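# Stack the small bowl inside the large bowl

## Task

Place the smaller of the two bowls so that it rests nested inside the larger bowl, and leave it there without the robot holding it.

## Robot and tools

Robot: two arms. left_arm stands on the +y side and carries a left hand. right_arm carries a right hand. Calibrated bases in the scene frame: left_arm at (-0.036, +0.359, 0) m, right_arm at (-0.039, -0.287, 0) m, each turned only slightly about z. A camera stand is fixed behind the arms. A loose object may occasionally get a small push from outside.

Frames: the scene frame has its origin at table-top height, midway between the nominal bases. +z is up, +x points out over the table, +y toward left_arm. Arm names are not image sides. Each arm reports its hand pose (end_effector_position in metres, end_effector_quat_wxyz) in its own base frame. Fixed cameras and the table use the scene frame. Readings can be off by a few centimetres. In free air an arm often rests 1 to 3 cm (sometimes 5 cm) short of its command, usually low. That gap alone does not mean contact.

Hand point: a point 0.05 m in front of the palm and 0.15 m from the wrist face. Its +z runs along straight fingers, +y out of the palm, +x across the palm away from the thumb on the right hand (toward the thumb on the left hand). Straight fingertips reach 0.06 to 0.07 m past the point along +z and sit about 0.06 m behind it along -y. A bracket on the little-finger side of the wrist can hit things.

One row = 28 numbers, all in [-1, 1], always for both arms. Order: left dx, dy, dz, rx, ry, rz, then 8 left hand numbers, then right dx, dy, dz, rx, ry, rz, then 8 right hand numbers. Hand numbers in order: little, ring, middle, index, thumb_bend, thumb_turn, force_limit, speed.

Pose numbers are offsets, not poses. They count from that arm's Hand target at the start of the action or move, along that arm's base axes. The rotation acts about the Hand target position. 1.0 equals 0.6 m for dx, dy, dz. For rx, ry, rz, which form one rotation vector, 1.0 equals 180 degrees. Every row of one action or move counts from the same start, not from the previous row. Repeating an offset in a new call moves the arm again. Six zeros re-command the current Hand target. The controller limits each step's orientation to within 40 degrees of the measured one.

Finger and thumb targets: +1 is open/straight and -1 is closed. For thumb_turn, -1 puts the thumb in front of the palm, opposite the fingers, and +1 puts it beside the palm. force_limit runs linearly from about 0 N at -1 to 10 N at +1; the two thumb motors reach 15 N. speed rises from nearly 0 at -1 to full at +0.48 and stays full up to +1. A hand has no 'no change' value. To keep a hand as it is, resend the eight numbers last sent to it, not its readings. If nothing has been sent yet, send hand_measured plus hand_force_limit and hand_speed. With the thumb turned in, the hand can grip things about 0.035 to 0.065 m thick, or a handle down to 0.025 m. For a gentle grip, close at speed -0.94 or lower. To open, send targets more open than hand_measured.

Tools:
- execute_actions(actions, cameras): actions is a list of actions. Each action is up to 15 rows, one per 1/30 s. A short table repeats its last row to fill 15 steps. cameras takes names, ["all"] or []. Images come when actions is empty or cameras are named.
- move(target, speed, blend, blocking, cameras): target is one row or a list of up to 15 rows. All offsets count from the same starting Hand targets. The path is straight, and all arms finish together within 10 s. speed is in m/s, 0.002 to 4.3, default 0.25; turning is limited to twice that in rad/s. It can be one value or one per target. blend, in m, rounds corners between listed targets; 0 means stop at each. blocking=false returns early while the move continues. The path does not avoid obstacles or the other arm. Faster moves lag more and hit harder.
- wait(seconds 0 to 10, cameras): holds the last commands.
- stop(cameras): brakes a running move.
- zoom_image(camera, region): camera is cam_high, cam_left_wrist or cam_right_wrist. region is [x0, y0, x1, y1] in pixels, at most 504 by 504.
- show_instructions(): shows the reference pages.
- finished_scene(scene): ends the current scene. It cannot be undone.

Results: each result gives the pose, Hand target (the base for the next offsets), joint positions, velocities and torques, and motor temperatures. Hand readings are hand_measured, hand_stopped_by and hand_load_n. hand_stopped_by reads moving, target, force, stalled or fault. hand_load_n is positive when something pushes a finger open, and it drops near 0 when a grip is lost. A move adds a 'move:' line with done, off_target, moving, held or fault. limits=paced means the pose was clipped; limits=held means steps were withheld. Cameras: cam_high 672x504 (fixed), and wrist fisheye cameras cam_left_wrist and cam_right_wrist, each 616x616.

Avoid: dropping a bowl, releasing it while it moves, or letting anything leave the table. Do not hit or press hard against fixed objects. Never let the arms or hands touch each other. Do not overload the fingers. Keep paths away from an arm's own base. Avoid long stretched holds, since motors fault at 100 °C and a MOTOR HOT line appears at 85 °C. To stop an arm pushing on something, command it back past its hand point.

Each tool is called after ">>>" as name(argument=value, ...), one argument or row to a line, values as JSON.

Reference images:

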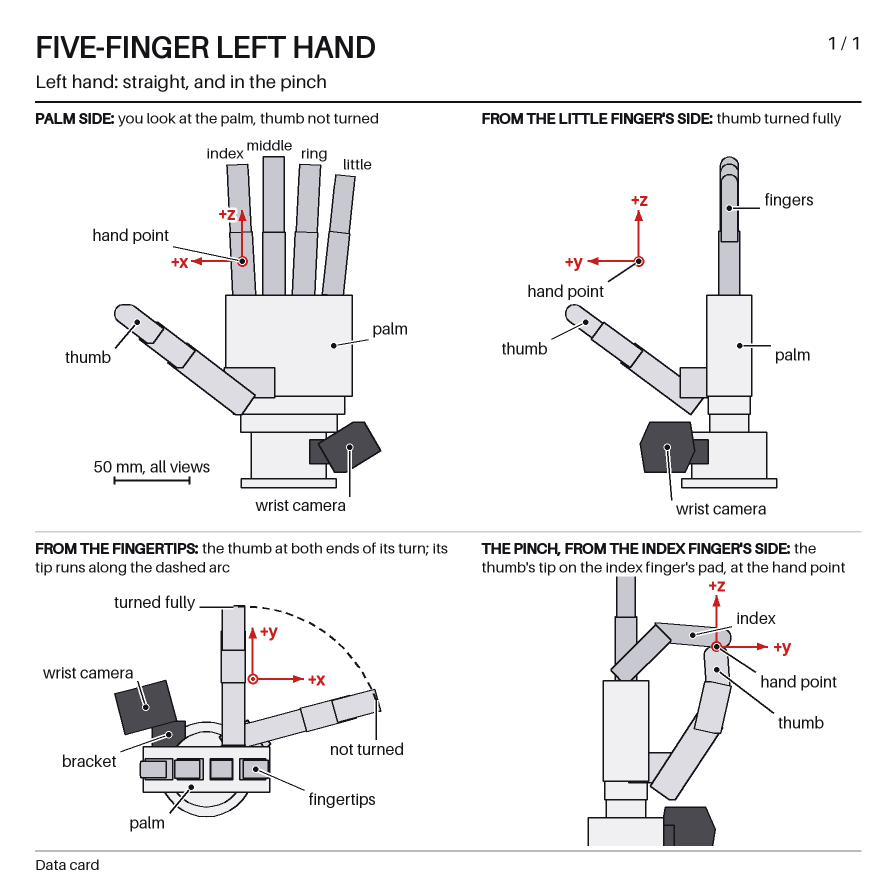

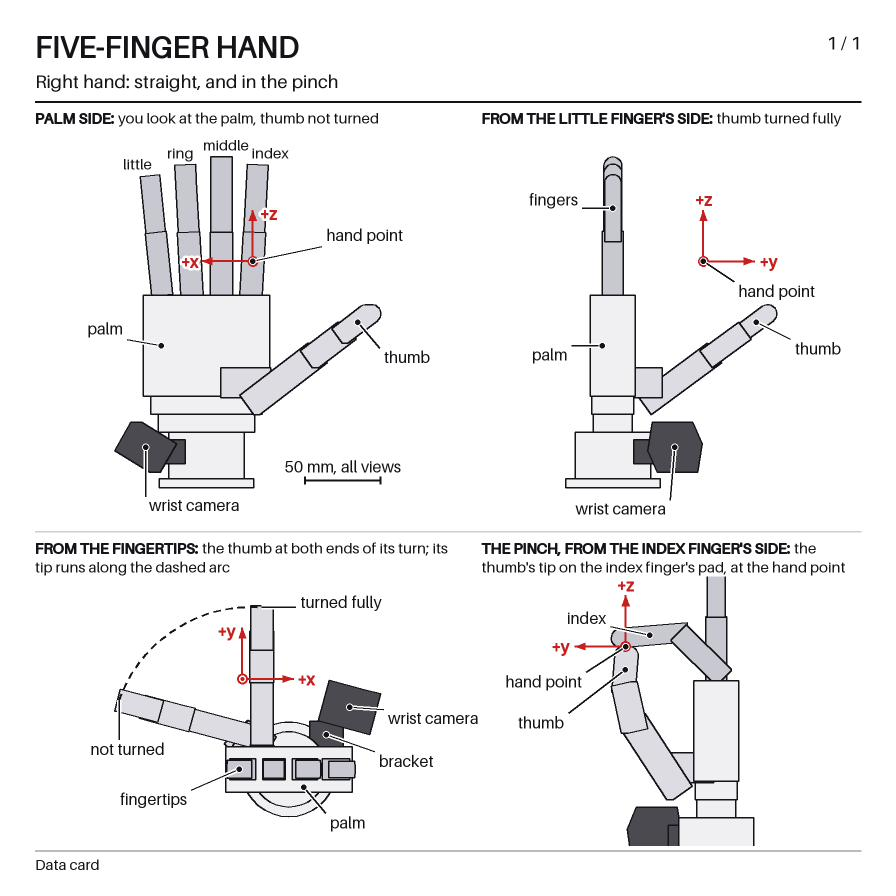

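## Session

>>> execute_actions(
  actions=[],
)

Scene clock: 0.00 s.
left_arm: end_effector_position=(+0.1389, -0.1828, +0.1177) hand_measured=(+1.000, +1.000, +1.000, +1.000, +1.000, +1.000) hand_load_n=(+0.5, +0.0, +0.0, +0.0, +0.0, +0.0) hand_stopped_by=(target, target, target, target, target, target) hand_force_limit=0.00 hand_speed=-0.80 end_effector_quat_wxyz=(+0.027, +0.455, +0.890, -0.003) | right_arm: end_effector_position=(+0.2053, +0.1959, +0.2494) hand_measured=(+1.000, +1.000, +1.000, +1.000, +1.000, +1.000) hand_load_n=(+0.0, +0.0, +0.5, +0.0, +0.0, +0.0) hand_stopped_by=(target, target, target, target, target, target) hand_force_limit=0.00 hand_speed=-0.80 end_effector_quat_wxyz=(+0.262, -0.168, +0.946, +0.092)
Joint positions: left_arm=[-1.172 1.034 0.756 -1.248 -0.03 1.344] | right_arm=[0.629 0.513 0.722 -1.219 0.062 1.83]
Joint velocities: within noise
Joint torques (N m): no reading
Motor temperatures (°C): left_arm=[26 29 30 29 28 30] | right_arm=[32 26 28 29 28 26]
Heat: left arm: hottest elbow 30 °C; right arm: hottest waist 32 °C.
Hand target: left_arm +0.1425, -0.1913, +0.1262; +0.037, +0.454, +0.890, -0.012 | right_arm +0.2086, +0.1983, +0.2654; +0.276, -0.167, +0.942, +0.098
camera_calibration:
cam_left_wrist: T_world_to_cam=[[-0.910338, -0.413865, 0.000507951, 0.042275], [-0.372943, 0.820855, 0.432562, 0.159962], [-0.179439, 0.393588, -0.901604, 0.316205], [0, 0, 0, 1]] pos_world=[0.154881, -0.238264, 0.215877]
cam_right_wrist: T_world_to_cam=[[-0.591335, 0.805745, -0.0331327, -0.0340541], [0.392533, 0.323483, 0.860974, -0.352147], [0.704444, 0.496118, -0.507569, 0.00318665], [0, 0, 0, 1]] pos_world=[0.115847, 0.139772, 0.303679]

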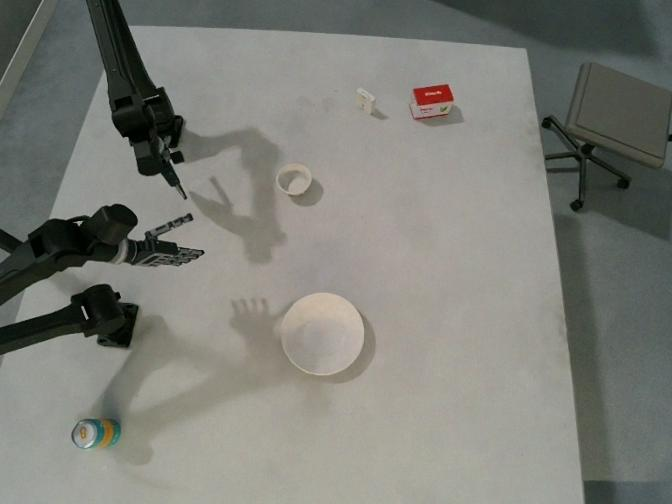

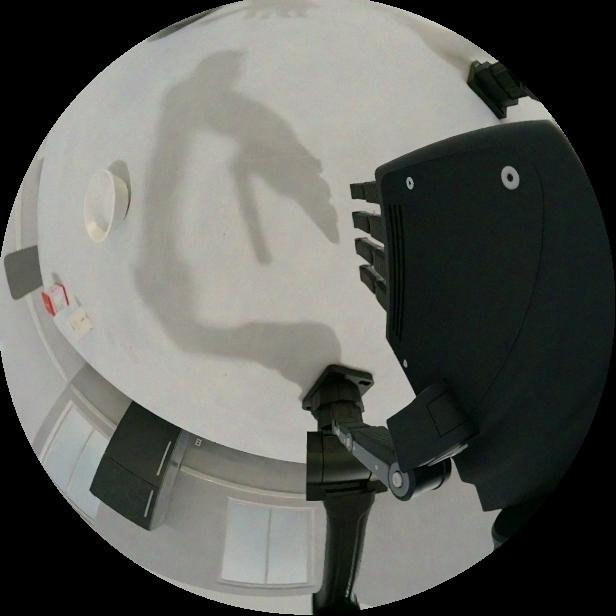

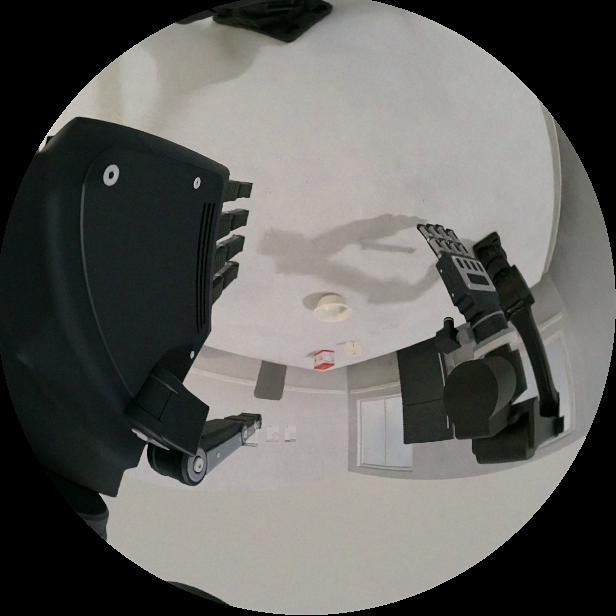

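>>> move(
  target=[0,0,0,0,0,0,1,1,1,1,1,1,0,-0.8,0.4107,0.4612,0.0243,-0.3041,-0.2523,0.3738,1,1,1,1,-0.1,-1,-0.2,-0.2],
  cameras=["all"],
)

Scene clock: 7.87 s.
left_arm: end_effector_position=(+0.1389, -0.1828, +0.1177) hand_measured=(+1.000, +1.000, +1.000, +1.000, +1.000, +1.000) hand_load_n=(+0.0, +0.0, +0.0, +0.0, -0.5, +0.0) hand_stopped_by=(target, target, target, target, target, target) hand_force_limit=0.00 hand_speed=-0.80 end_effector_quat_wxyz=(+0.027, +0.455, +0.890, -0.003) | right_arm: end_effector_position=(+0.4494, +0.4540, +0.2568) hand_measured=(+1.000, +1.000, +1.000, +1.000, -0.100, -1.000) hand_load_n=(+0.0, +0.0, +0.0, +0.0, +0.0, +0.0) hand_stopped_by=(target, target, target, target, target, target) hand_force_limit=-0.20 hand_speed=-0.20 end_effector_quat_wxyz=(-0.366, +0.752, -0.491, +0.245)
Joint positions: left_arm=[-1.172 1.034 0.756 -1.248 -0.03 1.344] | right_arm=[0.823 1.554 1.453 -0.602 0.33 0.256]
Joint torques (N m): left_arm=[0.56 -3.37 9.02 -0.12 -0.17 0.07] | right_arm=[-0.85 -13.68 11.88 2.47 0.08 -0.13]
Heat: left arm: hottest elbow 31 °C; right arm: hottest waist 32 °C.
Hand target: left_arm +0.1425, -0.1913, +0.1262; +0.037, +0.454, +0.890, -0.012 | right_arm +0.4552, +0.4750, +0.2804; -0.390, +0.748, -0.477, +0.248
Off the commanded pose: left_arm 0.013 m, 1 deg | right_arm 0.032 m, 3 deg.
move: off_target (left_arm, right_arm)
camera_calibration:
cam_left_wrist: T_world_to_cam=[[-0.910338, -0.413865, 0.000507951, 0.042275], [-0.372943, 0.820855, 0.432562, 0.159962], [-0.179439, 0.393588, -0.901604, 0.316205], [0, 0, 0, 1]] pos_world=[0.154881, -0.238264, 0.215877]
cam_right_wrist: T_world_to_cam=[[-0.452786, -0.505982, -0.734143, 0.615775], [-0.804389, 0.587009, 0.0915354, 0.0780283], [0.384634, 0.631983, -0.672796, -0.168618], [0, 0, 0, 1]] pos_world=[0.406436, 0.372332, 0.331479]

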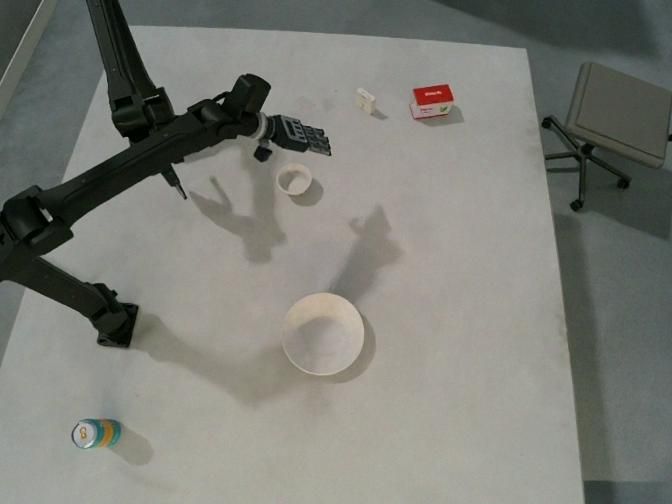

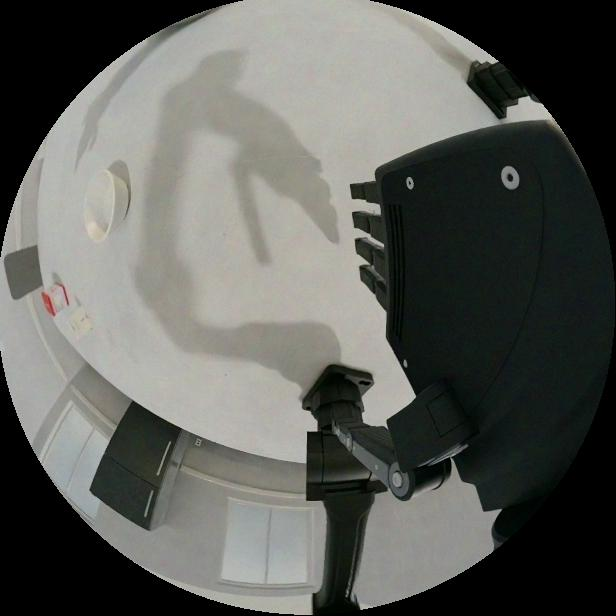

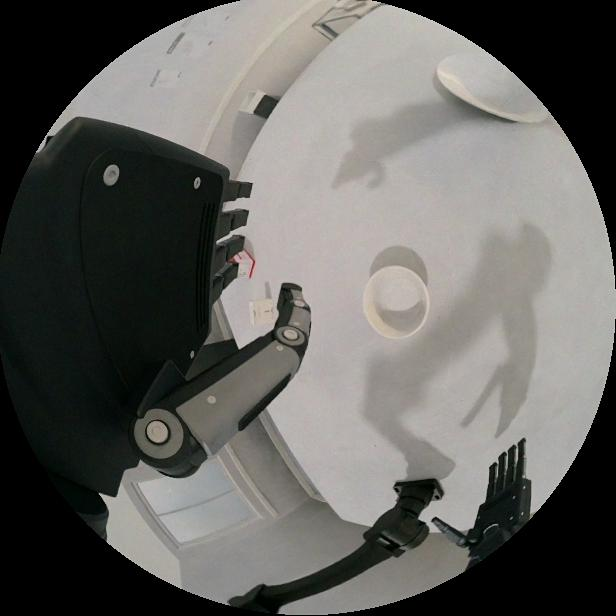

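>>> zoom_image(
  camera="cam_right_wrist",
  region=[336, 241, 456, 361],
)

>>> zoom_image(
  camera="cam_high",
  region=[250, 140, 380, 390],
)

>>> zoom_image(
  camera="cam_high",
  region=[260, 145, 330, 215],
)

Scaled by 4.200 from the camera's 616x616 image, which has a finer 880x880 frame.

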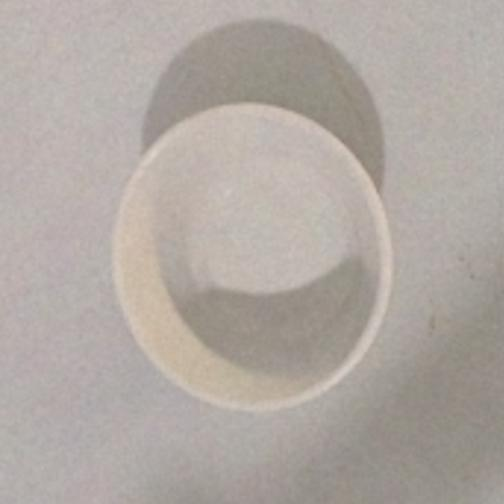

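Scaled by 2.016.

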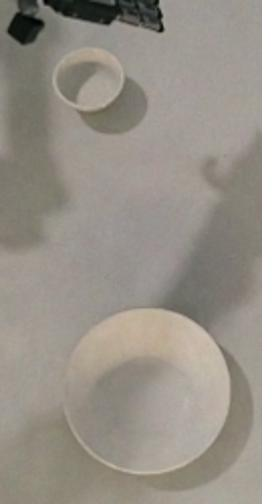

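Scaled by 7.200.

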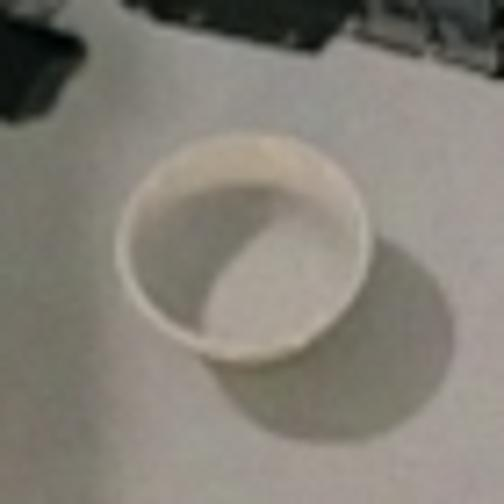

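>>> move(
  target=[0,0,0,0,0,0,1,1,1,1,1,1,0,-0.8,0.033,0.05,-0.234,0,0,0,1,1,1,1,-0.1,-1,-0.2,-0.2],
  speed=0.15,
  cameras=["cam_high","cam_right_wrist"],
)

>>> zoom_image(
  camera="cam_right_wrist",
  region=[270, 200, 520, 450],
)

Scene clock: 11.53 s.
left_arm: end_effector_position=(+0.1389, -0.1828, +0.1177) hand_measured=(+1.000, +1.000, +1.000, +1.000, +1.000, +1.000) hand_load_n=(+0.0, +0.0, +0.0, +0.0, +0.0, +0.0) hand_stopped_by=(target, target, target, target, target, target) hand_force_limit=0.00 hand_speed=-0.80 end_effector_quat_wxyz=(+0.027, +0.455, +0.890, -0.003) | right_arm: end_effector_position=(+0.4780, +0.4928, +0.1383) hand_measured=(+1.000, +1.000, +1.000, +1.000, -0.100, -1.000) hand_load_n=(+0.0, +0.0, +0.0, +0.0, +0.0, +0.0) hand_stopped_by=(target, target, target, target, target, target) hand_force_limit=-0.20 hand_speed=-0.20 end_effector_quat_wxyz=(-0.380, +0.747, -0.487, +0.247)
Joint positions: left_arm=[-1.172 1.034 0.756 -1.248 -0.03 1.344] | right_arm=[0.831 1.736 1.346 -0.282 0.33 0.255]
Joint torques (N m): left_arm=[0.67 -3.66 8.95 -0.03 -0.16 0.11] | right_arm=[-0.79 -16.15 7.98 2.82 0.38 -0.07]
Heat: left arm: hottest elbow 31 °C; right arm: hottest waist 32 °C.
Hand target: left_arm +0.1425, -0.1913, +0.1262; +0.037, +0.454, +0.890, -0.012 | right_arm +0.4749, +0.5049, +0.1398; -0.389, +0.748, -0.477, +0.248
Off the commanded pose: left_arm 0.013 m, 1 deg | right_arm 0.013 m, 2 deg.
move: off_target (left_arm, right_arm)
camera_calibration:
cam_right_wrist: T_world_to_cam=[[-0.432472, -0.492742, -0.755098, 0.548101], [-0.811069, 0.578434, 0.0870703, 0.0972311], [0.393871, 0.650093, -0.649804, -0.300332], [0, 0, 0, 1]] pos_world=[0.434192, 0.409074, 0.210247]
Images, in order (width x height): cam_high 672x504, cam_right_wrist 616x616.

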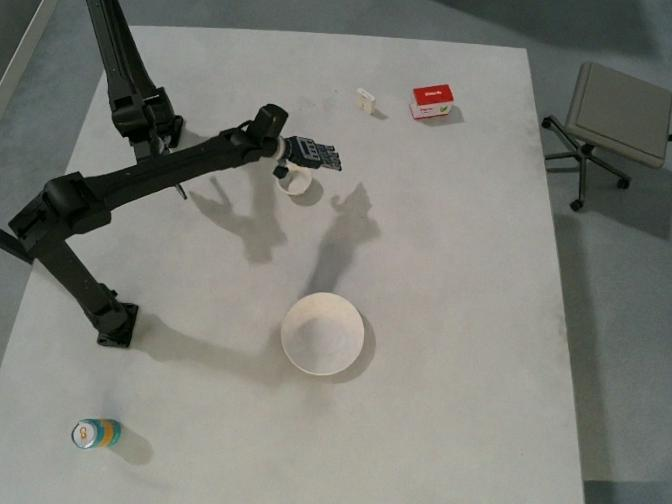

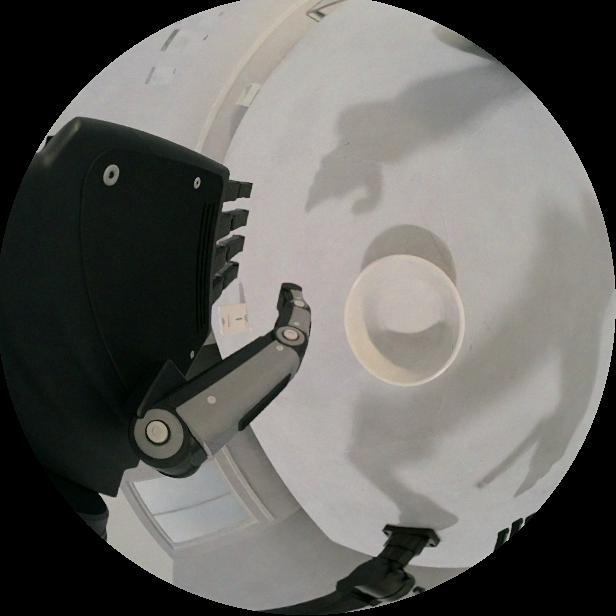

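Scaled by 2.016 from the camera's 616x616 image, which has a finer 880x880 frame.

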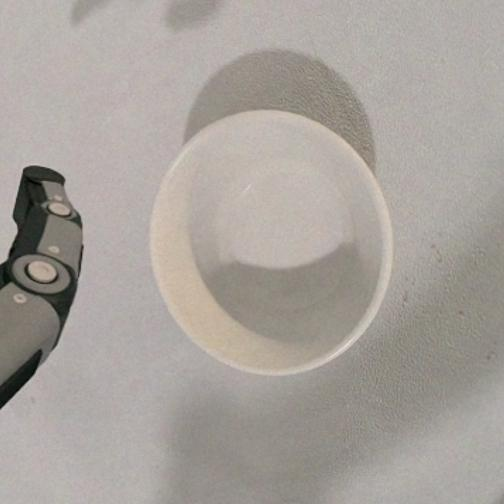

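>>> move(
  target=[0,0,0,0,0,0,1,1,1,1,1,1,0,-0.8,-0.0148,0.0013,-0.075,0,0,0,1,1,1,1,-0.1,-1,-0.2,-0.2],
  speed=0.1,
  cameras=["cam_right_wrist"],
)

Scene clock: 14.77 s.
left_arm: end_effector_position=(+0.1389, -0.1828, +0.1177) hand_measured=(+1.000, +1.000, +1.000, +1.000, +1.000, +1.000) hand_load_n=(+0.0, +0.0, +0.0, +0.0, +0.0, +0.0) hand_stopped_by=(target, target, target, target, target, target) hand_force_limit=0.00 hand_speed=-0.80 end_effector_quat_wxyz=(+0.027, +0.455, +0.890, -0.003) | right_arm: end_effector_position=(+0.4694, +0.4938, +0.0942) hand_measured=(+1.000, +1.000, +1.000, +1.000, -0.100, -1.000) hand_load_n=(-0.5, +0.0, +0.0, +0.0, +0.0, +0.0) hand_stopped_by=(target, target, target, target, target, target) hand_force_limit=-0.20 hand_speed=-0.20 end_effector_quat_wxyz=(-0.380, +0.749, -0.483, +0.248)
Joint positions: left_arm=[-1.172 1.034 0.756 -1.248 -0.03 1.344] | right_arm=[0.844 1.775 1.271 -0.17 0.34 0.255]
Joint torques (N m): left_arm=[0.44 -3.72 8.98 -0.01 -0.14 0.07] | right_arm=[-0.85 -16.15 7.53 2.84 0.39 0.01]
Heat: left arm: hottest elbow 32 °C; right arm: hottest waist 32 °C.
Hand target: left_arm +0.1425, -0.1913, +0.1262; +0.037, +0.454, +0.890, -0.012 | right_arm +0.4660, +0.5057, +0.0948; -0.389, +0.748, -0.477, +0.248
Off the commanded pose: left_arm 0.013 m, 1 deg | right_arm 0.012 m, 1 deg.
move: off_target (left_arm, right_arm)
camera_calibration:
cam_right_wrist: T_world_to_cam=[[-0.426781, -0.498946, -0.754262, 0.511842], [-0.814624, 0.574301, 0.0810331, 0.0976717], [0.392742, 0.649023, -0.651554, -0.325082], [0, 0, 0, 1]] pos_world=[0.425683, 0.410274, 0.16634]
Images, in order (width x height): cam_right_wrist 616x616.

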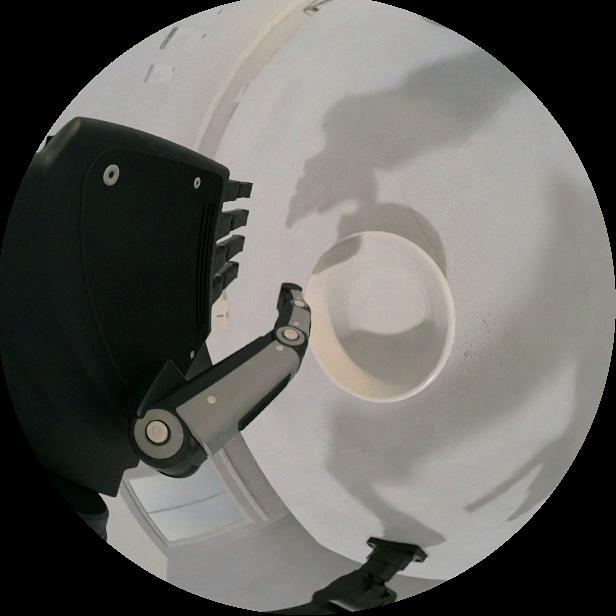

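>>> move(
  target=[0,0,0,0,0,0,1,1,1,1,1,1,0,-0.8,0,0,-0.07,0,0,0,1,1,1,1,-0.1,-1,-0.2,-0.2],
  speed=0.06,
  cameras=["cam_right_wrist","cam_high"],
)

>>> zoom_image(
  camera="cam_right_wrist",
  region=[230, 190, 480, 440],
)

Scene clock: 16.47 s.
left_arm: end_effector_position=(+0.1389, -0.1828, +0.1177) hand_measured=(+1.000, +1.000, +1.000, +1.000, +1.000, +1.000) hand_load_n=(+0.0, +0.0, +0.0, +0.0, -0.5, +0.0) hand_stopped_by=(target, target, target, target, target, target) hand_force_limit=0.00 hand_speed=-0.80 end_effector_quat_wxyz=(+0.027, +0.455, +0.890, -0.003) | right_arm: end_effector_position=(+0.4703, +0.4949, +0.0559) hand_measured=(+1.000, +1.000, +1.000, +1.000, -0.100, -1.000) hand_load_n=(+0.0, +0.0, +0.0, +0.0, +0.0, +0.0) hand_stopped_by=(target, target, target, target, target, target) hand_force_limit=-0.20 hand_speed=-0.20 end_effector_quat_wxyz=(-0.383, +0.747, -0.483, +0.249)
Joint positions: left_arm=[-1.172 1.034 0.756 -1.248 -0.03 1.344] | right_arm=[0.844 1.829 1.231 -0.069 0.34 0.255]
Joint torques (N m): left_arm=[0.73 -3.49 8.94 0.03 -0.16 0.09] | right_arm=[-0.85 -16.15 7.05 2.85 0.39 0]
Heat: left arm: hottest elbow 32 °C; right arm: hottest waist 32 °C.
Hand target: left_arm +0.1425, -0.1913, +0.1262; +0.037, +0.454, +0.890, -0.012 | right_arm +0.4661, +0.5057, +0.0528; -0.389, +0.748, -0.477, +0.248
Off the commanded pose: left_arm 0.013 m, 1 deg | right_arm 0.012 m, 1 deg.
move: off_target (left_arm, right_arm)
camera_calibration:
cam_right_wrist: T_world_to_cam=[[-0.423702, -0.495468, -0.75828, 0.480982], [-0.814968, 0.573904, 0.0803819, 0.101376], [0.395353, 0.652032, -0.646955, -0.354023], [0, 0, 0, 1]] pos_world=[0.426375, 0.410965, 0.127533]
Images, in order (width x height): cam_high 672x504, cam_right_wrist 616x616.

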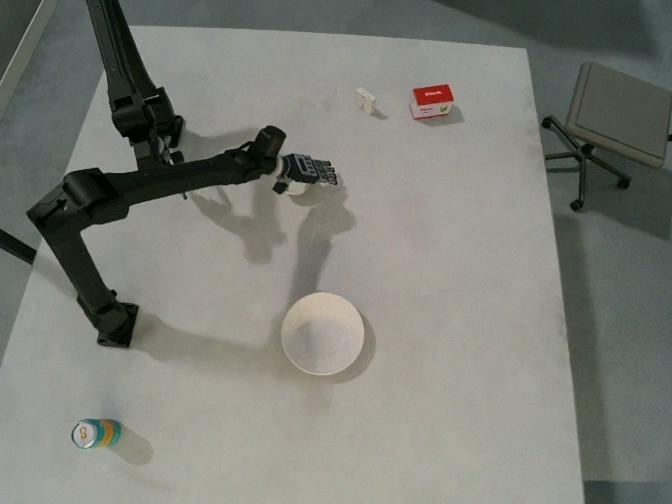

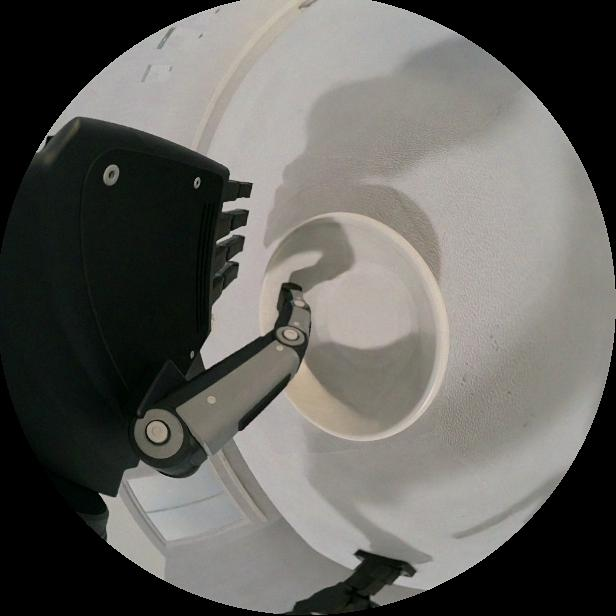

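Scaled by 2.016 from the camera's 616x616 image, which has a finer 880x880 frame.

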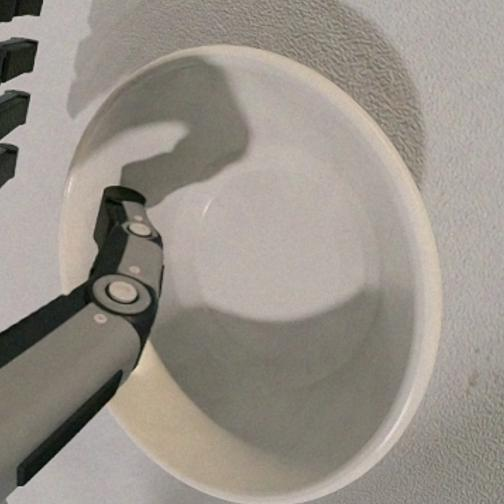

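>>> move(
  target=[0,0,0,0,0,0,1,1,1,1,1,1,0,-0.8,0,0,-0.01,0,0,0,0.15,0.15,0.15,0.15,-0.1,-1,-0.2,-0.6],
  speed=0.05,
  cameras=["cam_right_wrist","cam_high"],
)

>>> zoom_image(
  camera="cam_right_wrist",
  region=[200, 190, 450, 440],
)

Scene clock: 18.13 s.
left_arm: end_effector_position=(+0.1389, -0.1828, +0.1177) hand_measured=(+1.000, +1.000, +1.000, +1.000, +1.000, +1.000) hand_load_n=(+0.0, +0.0, +0.0, +0.0, +0.0, +0.0) hand_stopped_by=(target, target, target, target, target, target) hand_force_limit=0.00 hand_speed=-0.80 end_effector_quat_wxyz=(+0.027, +0.455, +0.890, -0.003) | right_arm: end_effector_position=(+0.4710, +0.4955, +0.0528) hand_measured=(+0.150, +0.150, +0.150, +0.150, -0.100, -1.000) hand_load_n=(+0.0, +0.0, +0.0, +0.0, +0.0, +0.0) hand_stopped_by=(target, target, target, target, target, target) hand_force_limit=-0.20 hand_speed=-0.60 end_effector_quat_wxyz=(-0.385, +0.746, -0.483, +0.249)
Joint positions: left_arm=[-1.172 1.034 0.756 -1.248 -0.03 1.344] | right_arm=[0.844 1.835 1.227 -0.054 0.341 0.255]
Joint torques (N m): left_arm=[0.38 -3.43 8.92 0.01 -0.16 0.06] | right_arm=[-0.85 -15.91 6.89 2.85 0.37 0.01]
Heat: left arm: hottest elbow 32 °C; right arm: hottest waist 32 °C.
Hand target: left_arm +0.1425, -0.1913, +0.1262; +0.037, +0.454, +0.890, -0.012 | right_arm +0.4661, +0.5057, +0.0470; -0.389, +0.748, -0.477, +0.248
Off the commanded pose: left_arm 0.013 m, 1 deg | right_arm 0.013 m, 1 deg.
move: off_target (left_arm, right_arm)
camera_calibration:
cam_right_wrist: T_world_to_cam=[[-0.421382, -0.492899, -0.761241, 0.477007], [-0.815095, 0.573827, 0.0796427, 0.10193], [0.397565, 0.654044, -0.64356, -0.358896], [0, 0, 0, 1]] pos_world=[0.426769, 0.411359, 0.124028]
Images, in order (width x height): cam_high 672x504, cam_right_wrist 616x616.

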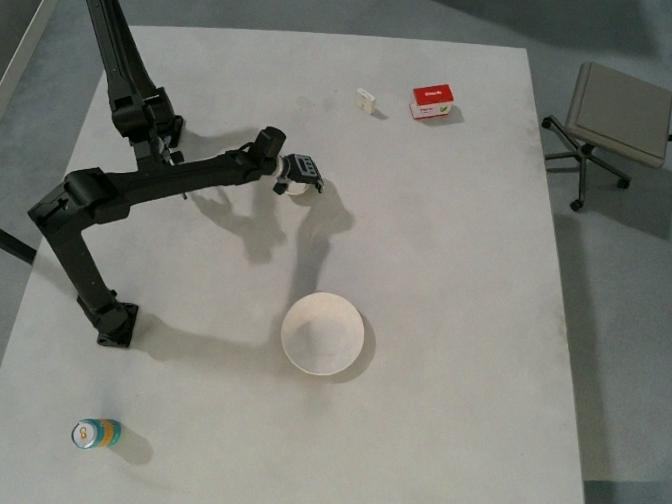

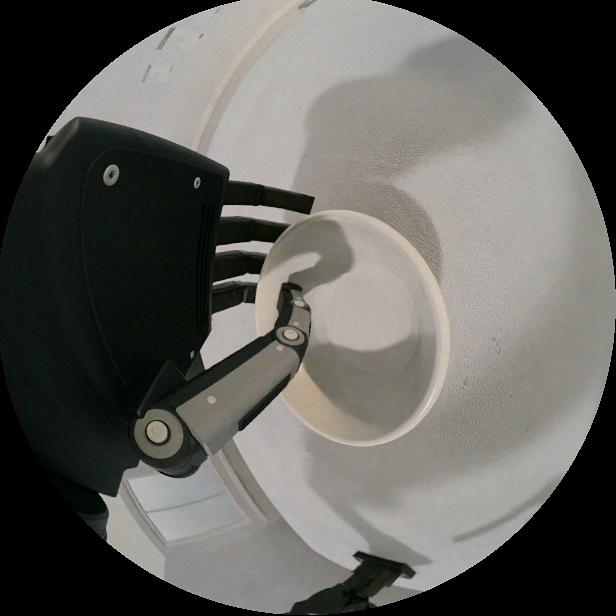

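Scaled by 2.016 from the camera's 616x616 image, which has a finer 880x880 frame.

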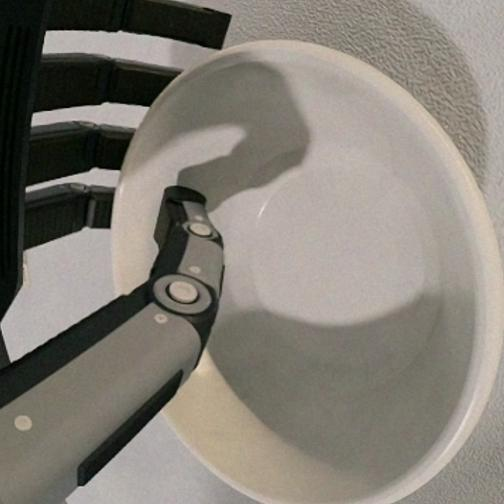

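>>> move(
  target=[0,0,0,0,0,0,1,1,1,1,1,1,0,-0.8,0,0,0,0,0,0,0.15,0.15,-0.6,-0.6,-0.1,-1,-0.1,-0.91],
  cameras=["cam_right_wrist"],
)

>>> zoom_image(
  camera="cam_right_wrist",
  region=[200, 190, 450, 440],
)

Scene clock: 19.93 s.
left_arm: end_effector_position=(+0.1389, -0.1828, +0.1177) hand_measured=(+1.000, +1.000, +1.000, +1.000, +1.000, +1.000) hand_load_n=(+0.0, +0.0, +0.0, +0.0, +0.0, +0.0) hand_stopped_by=(target, target, target, target, target, target) hand_force_limit=0.00 hand_speed=-0.80 end_effector_quat_wxyz=(+0.027, +0.455, +0.890, -0.003) | right_arm: end_effector_position=(+0.4704, +0.4952, +0.0495) hand_measured=(+0.150, +0.150, -0.092, -0.134, -0.100, -1.000) hand_load_n=(+0.0, +0.0, +0.0, +4.5, -0.5, -0.5) hand_stopped_by=(target, target, force, force, target, target) hand_force_limit=-0.10 hand_speed=-0.91 end_effector_quat_wxyz=(-0.383, +0.747, -0.483, +0.249)
Joint positions: left_arm=[-1.172 1.034 0.756 -1.248 -0.03 1.344] | right_arm=[0.845 1.839 1.226 -0.054 0.341 0.255]
Joint torques (N m): left_arm=[0.26 -3.66 8.94 -0.1 -0.19 0.09] | right_arm=[-0.91 -16.26 6.89 2.81 0.34 0]
Heat: left arm: hottest elbow 32 °C; right arm: hottest waist 32 °C.
Hand target: left_arm +0.1425, -0.1913, +0.1262; +0.037, +0.454, +0.890, -0.012 | right_arm +0.4659, +0.5057, +0.0469; -0.389, +0.748, -0.477, +0.248
Off the commanded pose: left_arm 0.013 m, 1 deg | right_arm 0.012 m, 1 deg.
move: off_target (left_arm, right_arm)
camera_calibration:
cam_right_wrist: T_world_to_cam=[[-0.42375, -0.495866, -0.757993, 0.47652], [-0.814847, 0.574137, 0.0799434, 0.101648], [0.39555, 0.651524, -0.647346, -0.358293], [0, 0, 0, 1]] pos_world=[0.426475, 0.411367, 0.121133]
Images, in order (width x height): cam_right_wrist 616x616.

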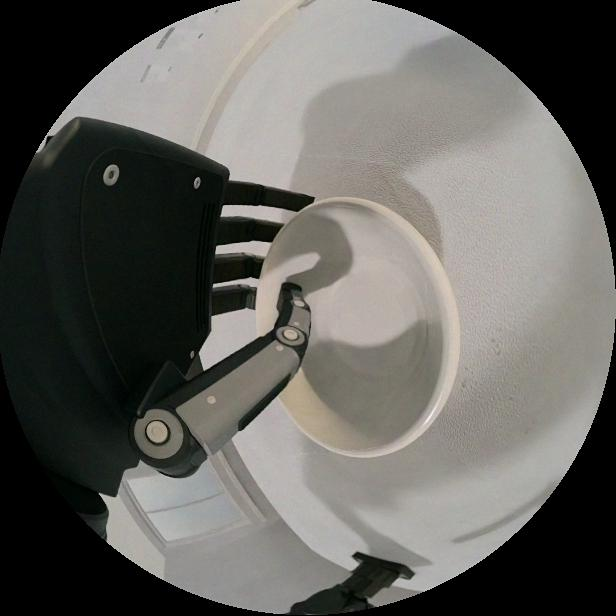

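Scaled by 2.016 from the camera's 616x616 image, which has a finer 880x880 frame.

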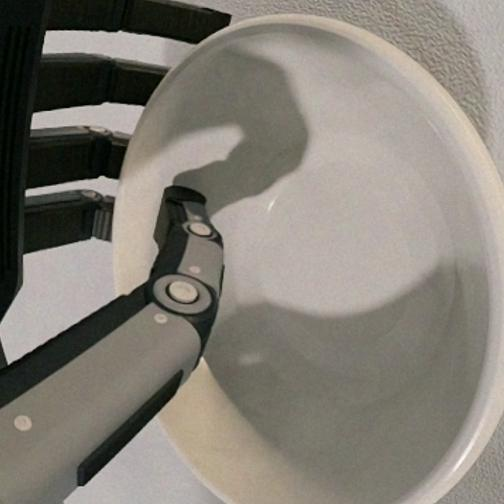

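>>> move(
  target=[0,0,0,0,0,0,1,1,1,1,1,1,0,-0.8,0,0,0,0,0,0,0.15,0.15,-0.65,-0.6,-0.1,-1,0,-0.91],
  cameras=["cam_right_wrist"],
)

Scene clock: 20.70 s.
left_arm: end_effector_position=(+0.1389, -0.1828, +0.1177) hand_measured=(+1.000, +1.000, +1.000, +1.000, +1.000, +1.000) hand_load_n=(+0.0, +0.0, +0.0, +0.0, +0.0, -0.5) hand_stopped_by=(target, target, target, target, target, target) hand_force_limit=0.00 hand_speed=-0.80 end_effector_quat_wxyz=(+0.027, +0.455, +0.890, -0.003) | right_arm: end_effector_position=(+0.4694, +0.4939, +0.0457) hand_measured=(+0.150, +0.150, -0.130, -0.134, -0.100, -1.000) hand_load_n=(+0.0, +0.0, +4.0, +0.0, -1.5, +0.0) hand_stopped_by=(target, target, force, force, target, target) hand_force_limit=0.00 hand_speed=-0.91 end_effector_quat_wxyz=(-0.380, +0.749, -0.483, +0.249)
Joint positions: left_arm=[-1.172 1.034 0.756 -1.248 -0.03 1.344] | right_arm=[0.845 1.843 1.223 -0.054 0.341 0.255]
Joint torques (N m): left_arm=[0.44 -3.43 8.88 -0.03 -0.16 0.1] | right_arm=[-0.91 -16.56 7.12 2.81 0.33 0]
Heat: left arm: hottest elbow 32 °C; right arm: hottest waist 32 °C.
Hand target: left_arm +0.1425, -0.1913, +0.1262; +0.037, +0.454, +0.890, -0.012 | right_arm +0.4660, +0.5057, +0.0468; -0.389, +0.748, -0.477, +0.248
Off the commanded pose: left_arm 0.013 m, 1 deg | right_arm 0.012 m, 1 deg.
move: off_target (left_arm, right_arm)
camera_calibration:
cam_right_wrist: T_world_to_cam=[[-0.426998, -0.499463, -0.753797, 0.475686], [-0.814363, 0.574748, 0.0804803, 0.101248], [0.393047, 0.64823, -0.65216, -0.356481], [0, 0, 0, 1]] pos_world=[0.425683, 0.410477, 0.117939]
Images, in order (width x height): cam_right_wrist 616x616.

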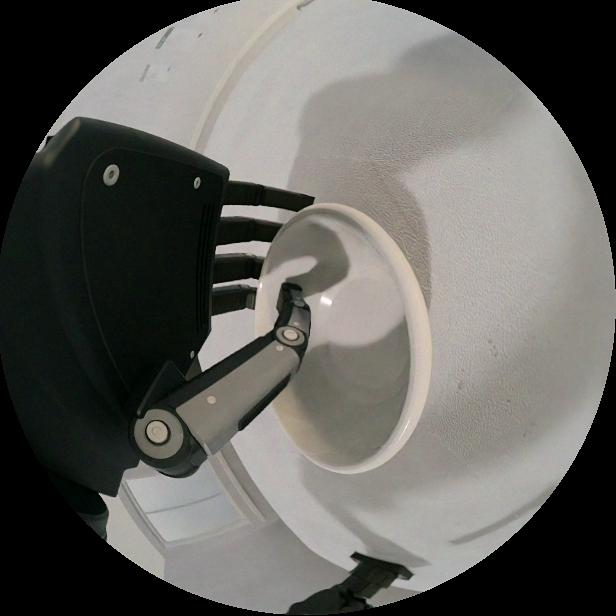

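>>> move(
  target=[0,0,0,0,0,0,1,1,1,1,1,1,0,-0.8,0,0,0.005,0,0,0,0.15,0.15,0.1,0.1,-0.1,-1,0,-0.95],
  cameras=["cam_right_wrist"],
)

Scene clock: 24.37 s.
left_arm: end_effector_position=(+0.1389, -0.1828, +0.1177) hand_measured=(+1.000, +1.000, +1.000, +1.000, +1.000, +1.000) hand_load_n=(+0.0, +0.0, +0.0, +0.0, +0.0, +0.0) hand_stopped_by=(target, target, target, target, target, target) hand_force_limit=0.00 hand_speed=-0.80 end_effector_quat_wxyz=(+0.027, +0.455, +0.890, -0.003) | right_arm: end_effector_position=(+0.4683, +0.4952, +0.0467) hand_measured=(+0.150, +0.150, +0.100, +0.100, -0.100, -1.000) hand_load_n=(+0.0, +0.0, -3.0, -0.5, +0.0, +0.0) hand_stopped_by=(target, target, target, target, target, target) hand_force_limit=0.00 hand_speed=-0.95 end_effector_quat_wxyz=(-0.381, +0.749, -0.482, +0.248)
Joint positions: left_arm=[-1.172 1.034 0.756 -1.248 -0.03 1.344] | right_arm=[0.847 1.841 1.223 -0.054 0.342 0.255]
Joint torques (N m): left_arm=[0.44 -3.37 8.94 0.06 -0.18 0.09] | right_arm=[-1.08 -16.73 7.28 2.48 0.3 0]
Heat: left arm: hottest elbow 33 °C; right arm: hottest waist 32 °C.
Hand target: left_arm +0.1425, -0.1913, +0.1262; +0.037, +0.454, +0.890, -0.012 | right_arm +0.4660, +0.5057, +0.0499; -0.389, +0.748, -0.477, +0.248
Off the commanded pose: left_arm 0.013 m, 1 deg | right_arm 0.011 m, 1 deg.
move: off_target (left_arm, right_arm)
camera_calibration:
cam_right_wrist: T_world_to_cam=[[-0.424917, -0.499807, -0.754744, 0.475852], [-0.815683, 0.57297, 0.0797934, 0.101104], [0.392564, 0.649538, -0.651148, -0.356665], [0, 0, 0, 1]] pos_world=[0.42468, 0.411572, 0.118837]
Images, in order (width x height): cam_right_wrist 616x616.

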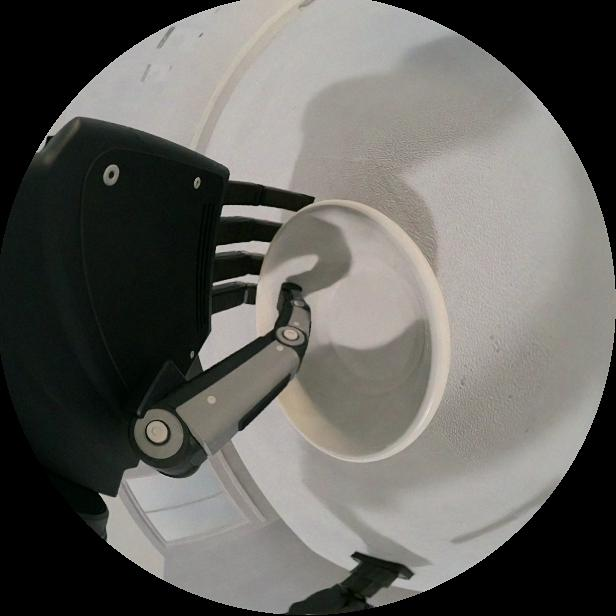

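>>> move(
  target=[0,0,0,0,0,0,1,1,1,1,1,1,0,-0.8,0,0,0.02,0,0,0,0.15,0.15,0.15,0.15,-0.1,-1,0,-0.9],
  cameras=["cam_right_wrist"],
  speed=0.05,
)

Scene clock: 25.70 s.
left_arm: end_effector_position=(+0.1389, -0.1828, +0.1177) hand_measured=(+1.000, +1.000, +1.000, +1.000, +1.000, +1.000) hand_load_n=(+0.0, +0.0, +0.0, +0.0, +0.0, +0.0) hand_stopped_by=(target, target, target, target, target, target) hand_force_limit=0.00 hand_speed=-0.80 end_effector_quat_wxyz=(+0.027, +0.455, +0.890, -0.003) | right_arm: end_effector_position=(+0.4682, +0.4955, +0.0480) hand_measured=(+0.150, +0.150, +0.150, +0.150, -0.100, -1.000) hand_load_n=(+0.0, +0.0, -1.5, +0.0, +0.0, +0.0) hand_stopped_by=(target, target, target, target, target, target) hand_force_limit=0.00 hand_speed=-0.90 end_effector_quat_wxyz=(-0.381, +0.749, -0.482, +0.249)
Joint positions: left_arm=[-1.172 1.034 0.756 -1.248 -0.03 1.344] | right_arm=[0.848 1.839 1.223 -0.054 0.342 0.255]
Joint torques (N m): left_arm=[0.5 -3.72 8.94 -0.03 -0.15 0.08] | right_arm=[-1.08 -18.08 8.03 1.24 0.3 0]
Heat: left arm: hottest elbow 33 °C; right arm: hottest waist 32 °C.
Hand target: left_arm +0.1425, -0.1913, +0.1262; +0.037, +0.454, +0.890, -0.012 | right_arm +0.4661, +0.5057, +0.0619; -0.389, +0.748, -0.477, +0.248
Off the commanded pose: left_arm 0.013 m, 1 deg | right_arm 0.017 m, 1 deg.
move: off_target (left_arm, right_arm)
camera_calibration:
cam_right_wrist: T_world_to_cam=[[-0.423745, -0.498831, -0.756047, 0.4759], [-0.815997, 0.572552, 0.0795827, 0.101126], [0.393178, 0.650655, -0.649661, -0.356832], [0, 0, 0, 1]] pos_world=[0.424478, 0.411668, 0.119935]
Images, in order (width x height): cam_right_wrist 616x616.

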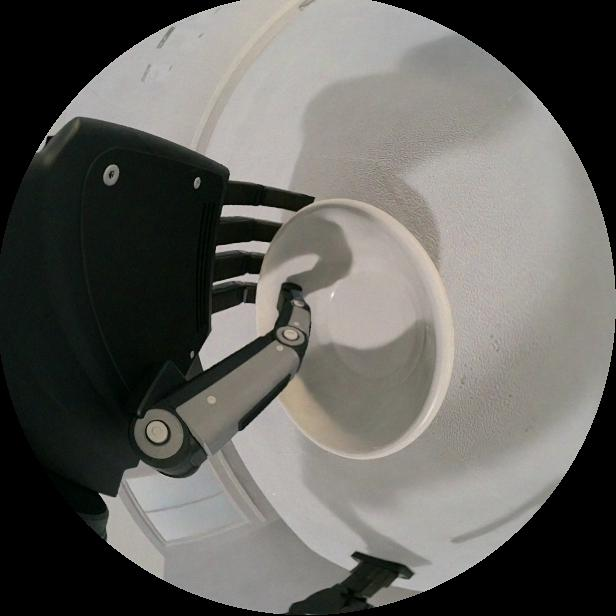

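>>> move(
  target=[0,0,0,0,0,0,1,1,1,1,1,1,0,-0.8,0.01,0,0.035,0,0,0,0.15,0.15,0.15,0.15,-0.1,-1,0,-0.9],
  cameras=["cam_right_wrist","cam_high"],
  speed=0.05,
)

Scene clock: 27.07 s.
left_arm: end_effector_position=(+0.1389, -0.1828, +0.1177) hand_measured=(+1.000, +1.000, +1.000, +1.000, +1.000, +1.000) hand_load_n=(+0.0, +0.0, +0.0, +0.0, +0.0, +0.0) hand_stopped_by=(target, target, target, target, target, target) hand_force_limit=0.00 hand_speed=-0.80 end_effector_quat_wxyz=(+0.027, +0.455, +0.890, -0.003) | right_arm: end_effector_position=(+0.4634, +0.4903, +0.0488) hand_measured=(+0.150, +0.150, +0.150, +0.150, -0.100, -1.000) hand_load_n=(+0.0, +0.0, +0.0, +0.0, +0.0, +0.0) hand_stopped_by=(target, target, target, target, target, target) hand_force_limit=0.00 hand_speed=-0.90 end_effector_quat_wxyz=(-0.366, +0.756, -0.483, +0.246)
Joint positions: left_arm=[-1.172 1.034 0.756 -1.248 -0.03 1.344] | right_arm=[0.848 1.83 1.23 -0.106 0.341 0.255]
Joint torques (N m): left_arm=[0.38 -3.66 8.99 -0.09 -0.17 0.08] | right_arm=[-1.67 -19.08 9.72 1.24 0.07 -0.05]
Heat: left arm: hottest elbow 33 °C; right arm: hottest waist 32 °C.
Hand target: left_arm +0.1425, -0.1913, +0.1262; +0.037, +0.454, +0.890, -0.012 | right_arm +0.4721, +0.5057, +0.0828; -0.389, +0.748, -0.477, +0.248
Off the commanded pose: left_arm 0.013 m, 1 deg | right_arm 0.038 m, 3 deg.
move: off_target (left_arm, right_arm)
camera_calibration:
cam_right_wrist: T_world_to_cam=[[-0.440848, -0.51828, -0.732829, 0.488234], [-0.81458, 0.573917, 0.0841346, 0.0984644], [0.376978, 0.634039, -0.675191, -0.334183], [0, 0, 0, 1]] pos_world=[0.421424, 0.408417, 0.12387]
Images, in order (width x height): cam_high 672x504, cam_right_wrist 616x616.

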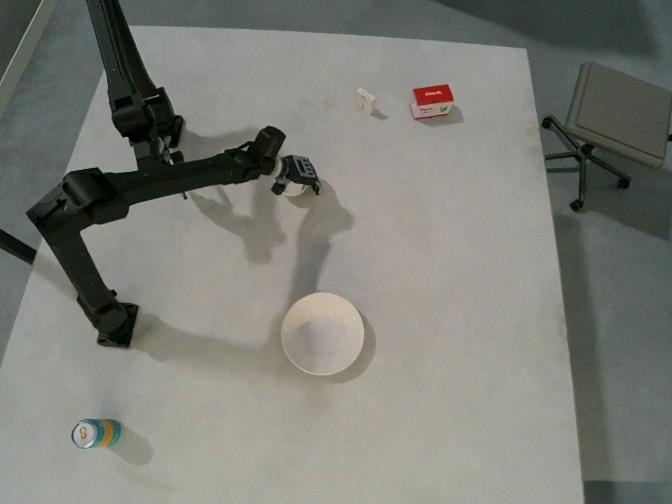

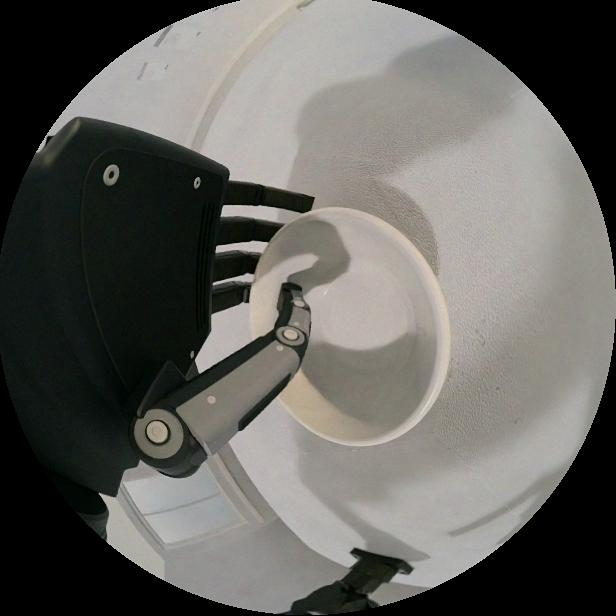

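>>> move(
  target=[0,0,0,0,0,0,1,1,1,1,1,1,0,-0.8,0,0,0.05,0,0,0,0.15,0.15,0.15,0.15,0.08,-1,0,-0.9],
  cameras=["cam_right_wrist"],
  speed=0.05,
)

Scene clock: 28.93 s.
left_arm: end_effector_position=(+0.1389, -0.1828, +0.1177) hand_measured=(+1.000, +1.000, +1.000, +1.000, +1.000, +1.000) hand_load_n=(+0.0, +0.0, +0.0, +0.0, +0.0, +0.0) hand_stopped_by=(target, target, target, target, target, target) hand_force_limit=0.00 hand_speed=-0.80 end_effector_quat_wxyz=(+0.027, +0.455, +0.890, -0.003) | right_arm: end_effector_position=(+0.4629, +0.4899, +0.0771) hand_measured=(+0.150, +0.150, +0.150, +0.150, +0.080, -1.000) hand_load_n=(+0.0, +0.0, +0.0, +0.0, +0.0, +0.0) hand_stopped_by=(target, target, target, target, target, target) hand_force_limit=0.00 hand_speed=-0.90 end_effector_quat_wxyz=(-0.364, +0.758, -0.483, +0.245)
Joint positions: left_arm=[-1.172 1.034 0.756 -1.248 -0.03 1.344] | right_arm=[0.848 1.789 1.261 -0.182 0.341 0.255]
Joint torques (N m): left_arm=[0.5 -3.55 9.01 0.05 -0.17 0.06] | right_arm=[-1.61 -18.73 10.26 1.32 0.09 -0.05]
Heat: left arm: hottest elbow 33 °C; right arm: hottest waist 32 °C.
Hand target: left_arm +0.1425, -0.1913, +0.1262; +0.037, +0.454, +0.890, -0.012 | right_arm +0.4721, +0.5057, +0.1129; -0.389, +0.748, -0.477, +0.248
Off the commanded pose: left_arm 0.013 m, 1 deg | right_arm 0.040 m, 3 deg.
move: off_target (left_arm, right_arm)
camera_calibration:
cam_right_wrist: T_world_to_cam=[[-0.443227, -0.520972, -0.729478, 0.510674], [-0.814441, 0.573999, 0.0849155, 0.0957913], [0.374481, 0.631753, -0.678713, -0.312084], [0, 0, 0, 1]] pos_world=[0.42123, 0.408223, 0.152575]
Images, in order (width x height): cam_right_wrist 616x616.

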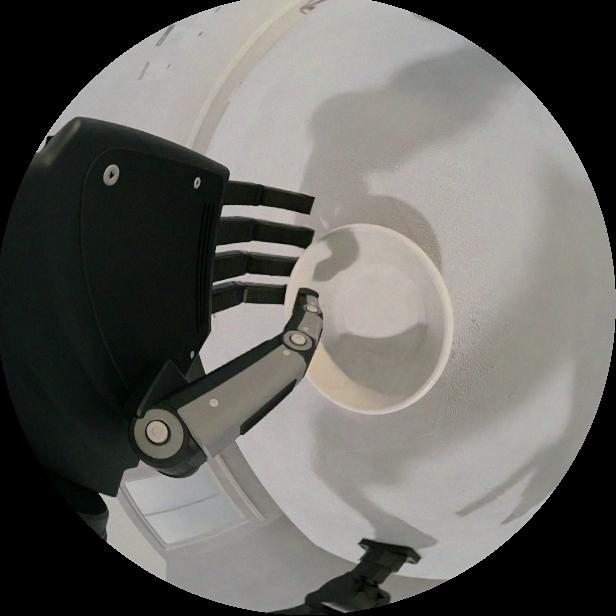

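>>> zoom_image(
  camera="cam_right_wrist",
  region=[260, 200, 480, 420],
)

Scaled by 2.291 from the camera's 616x616 image, which has a finer 880x880 frame.

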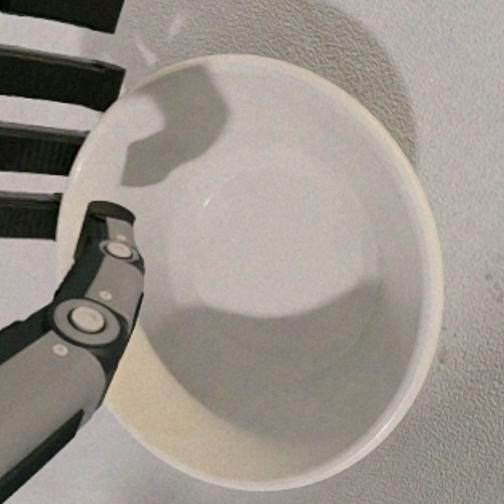

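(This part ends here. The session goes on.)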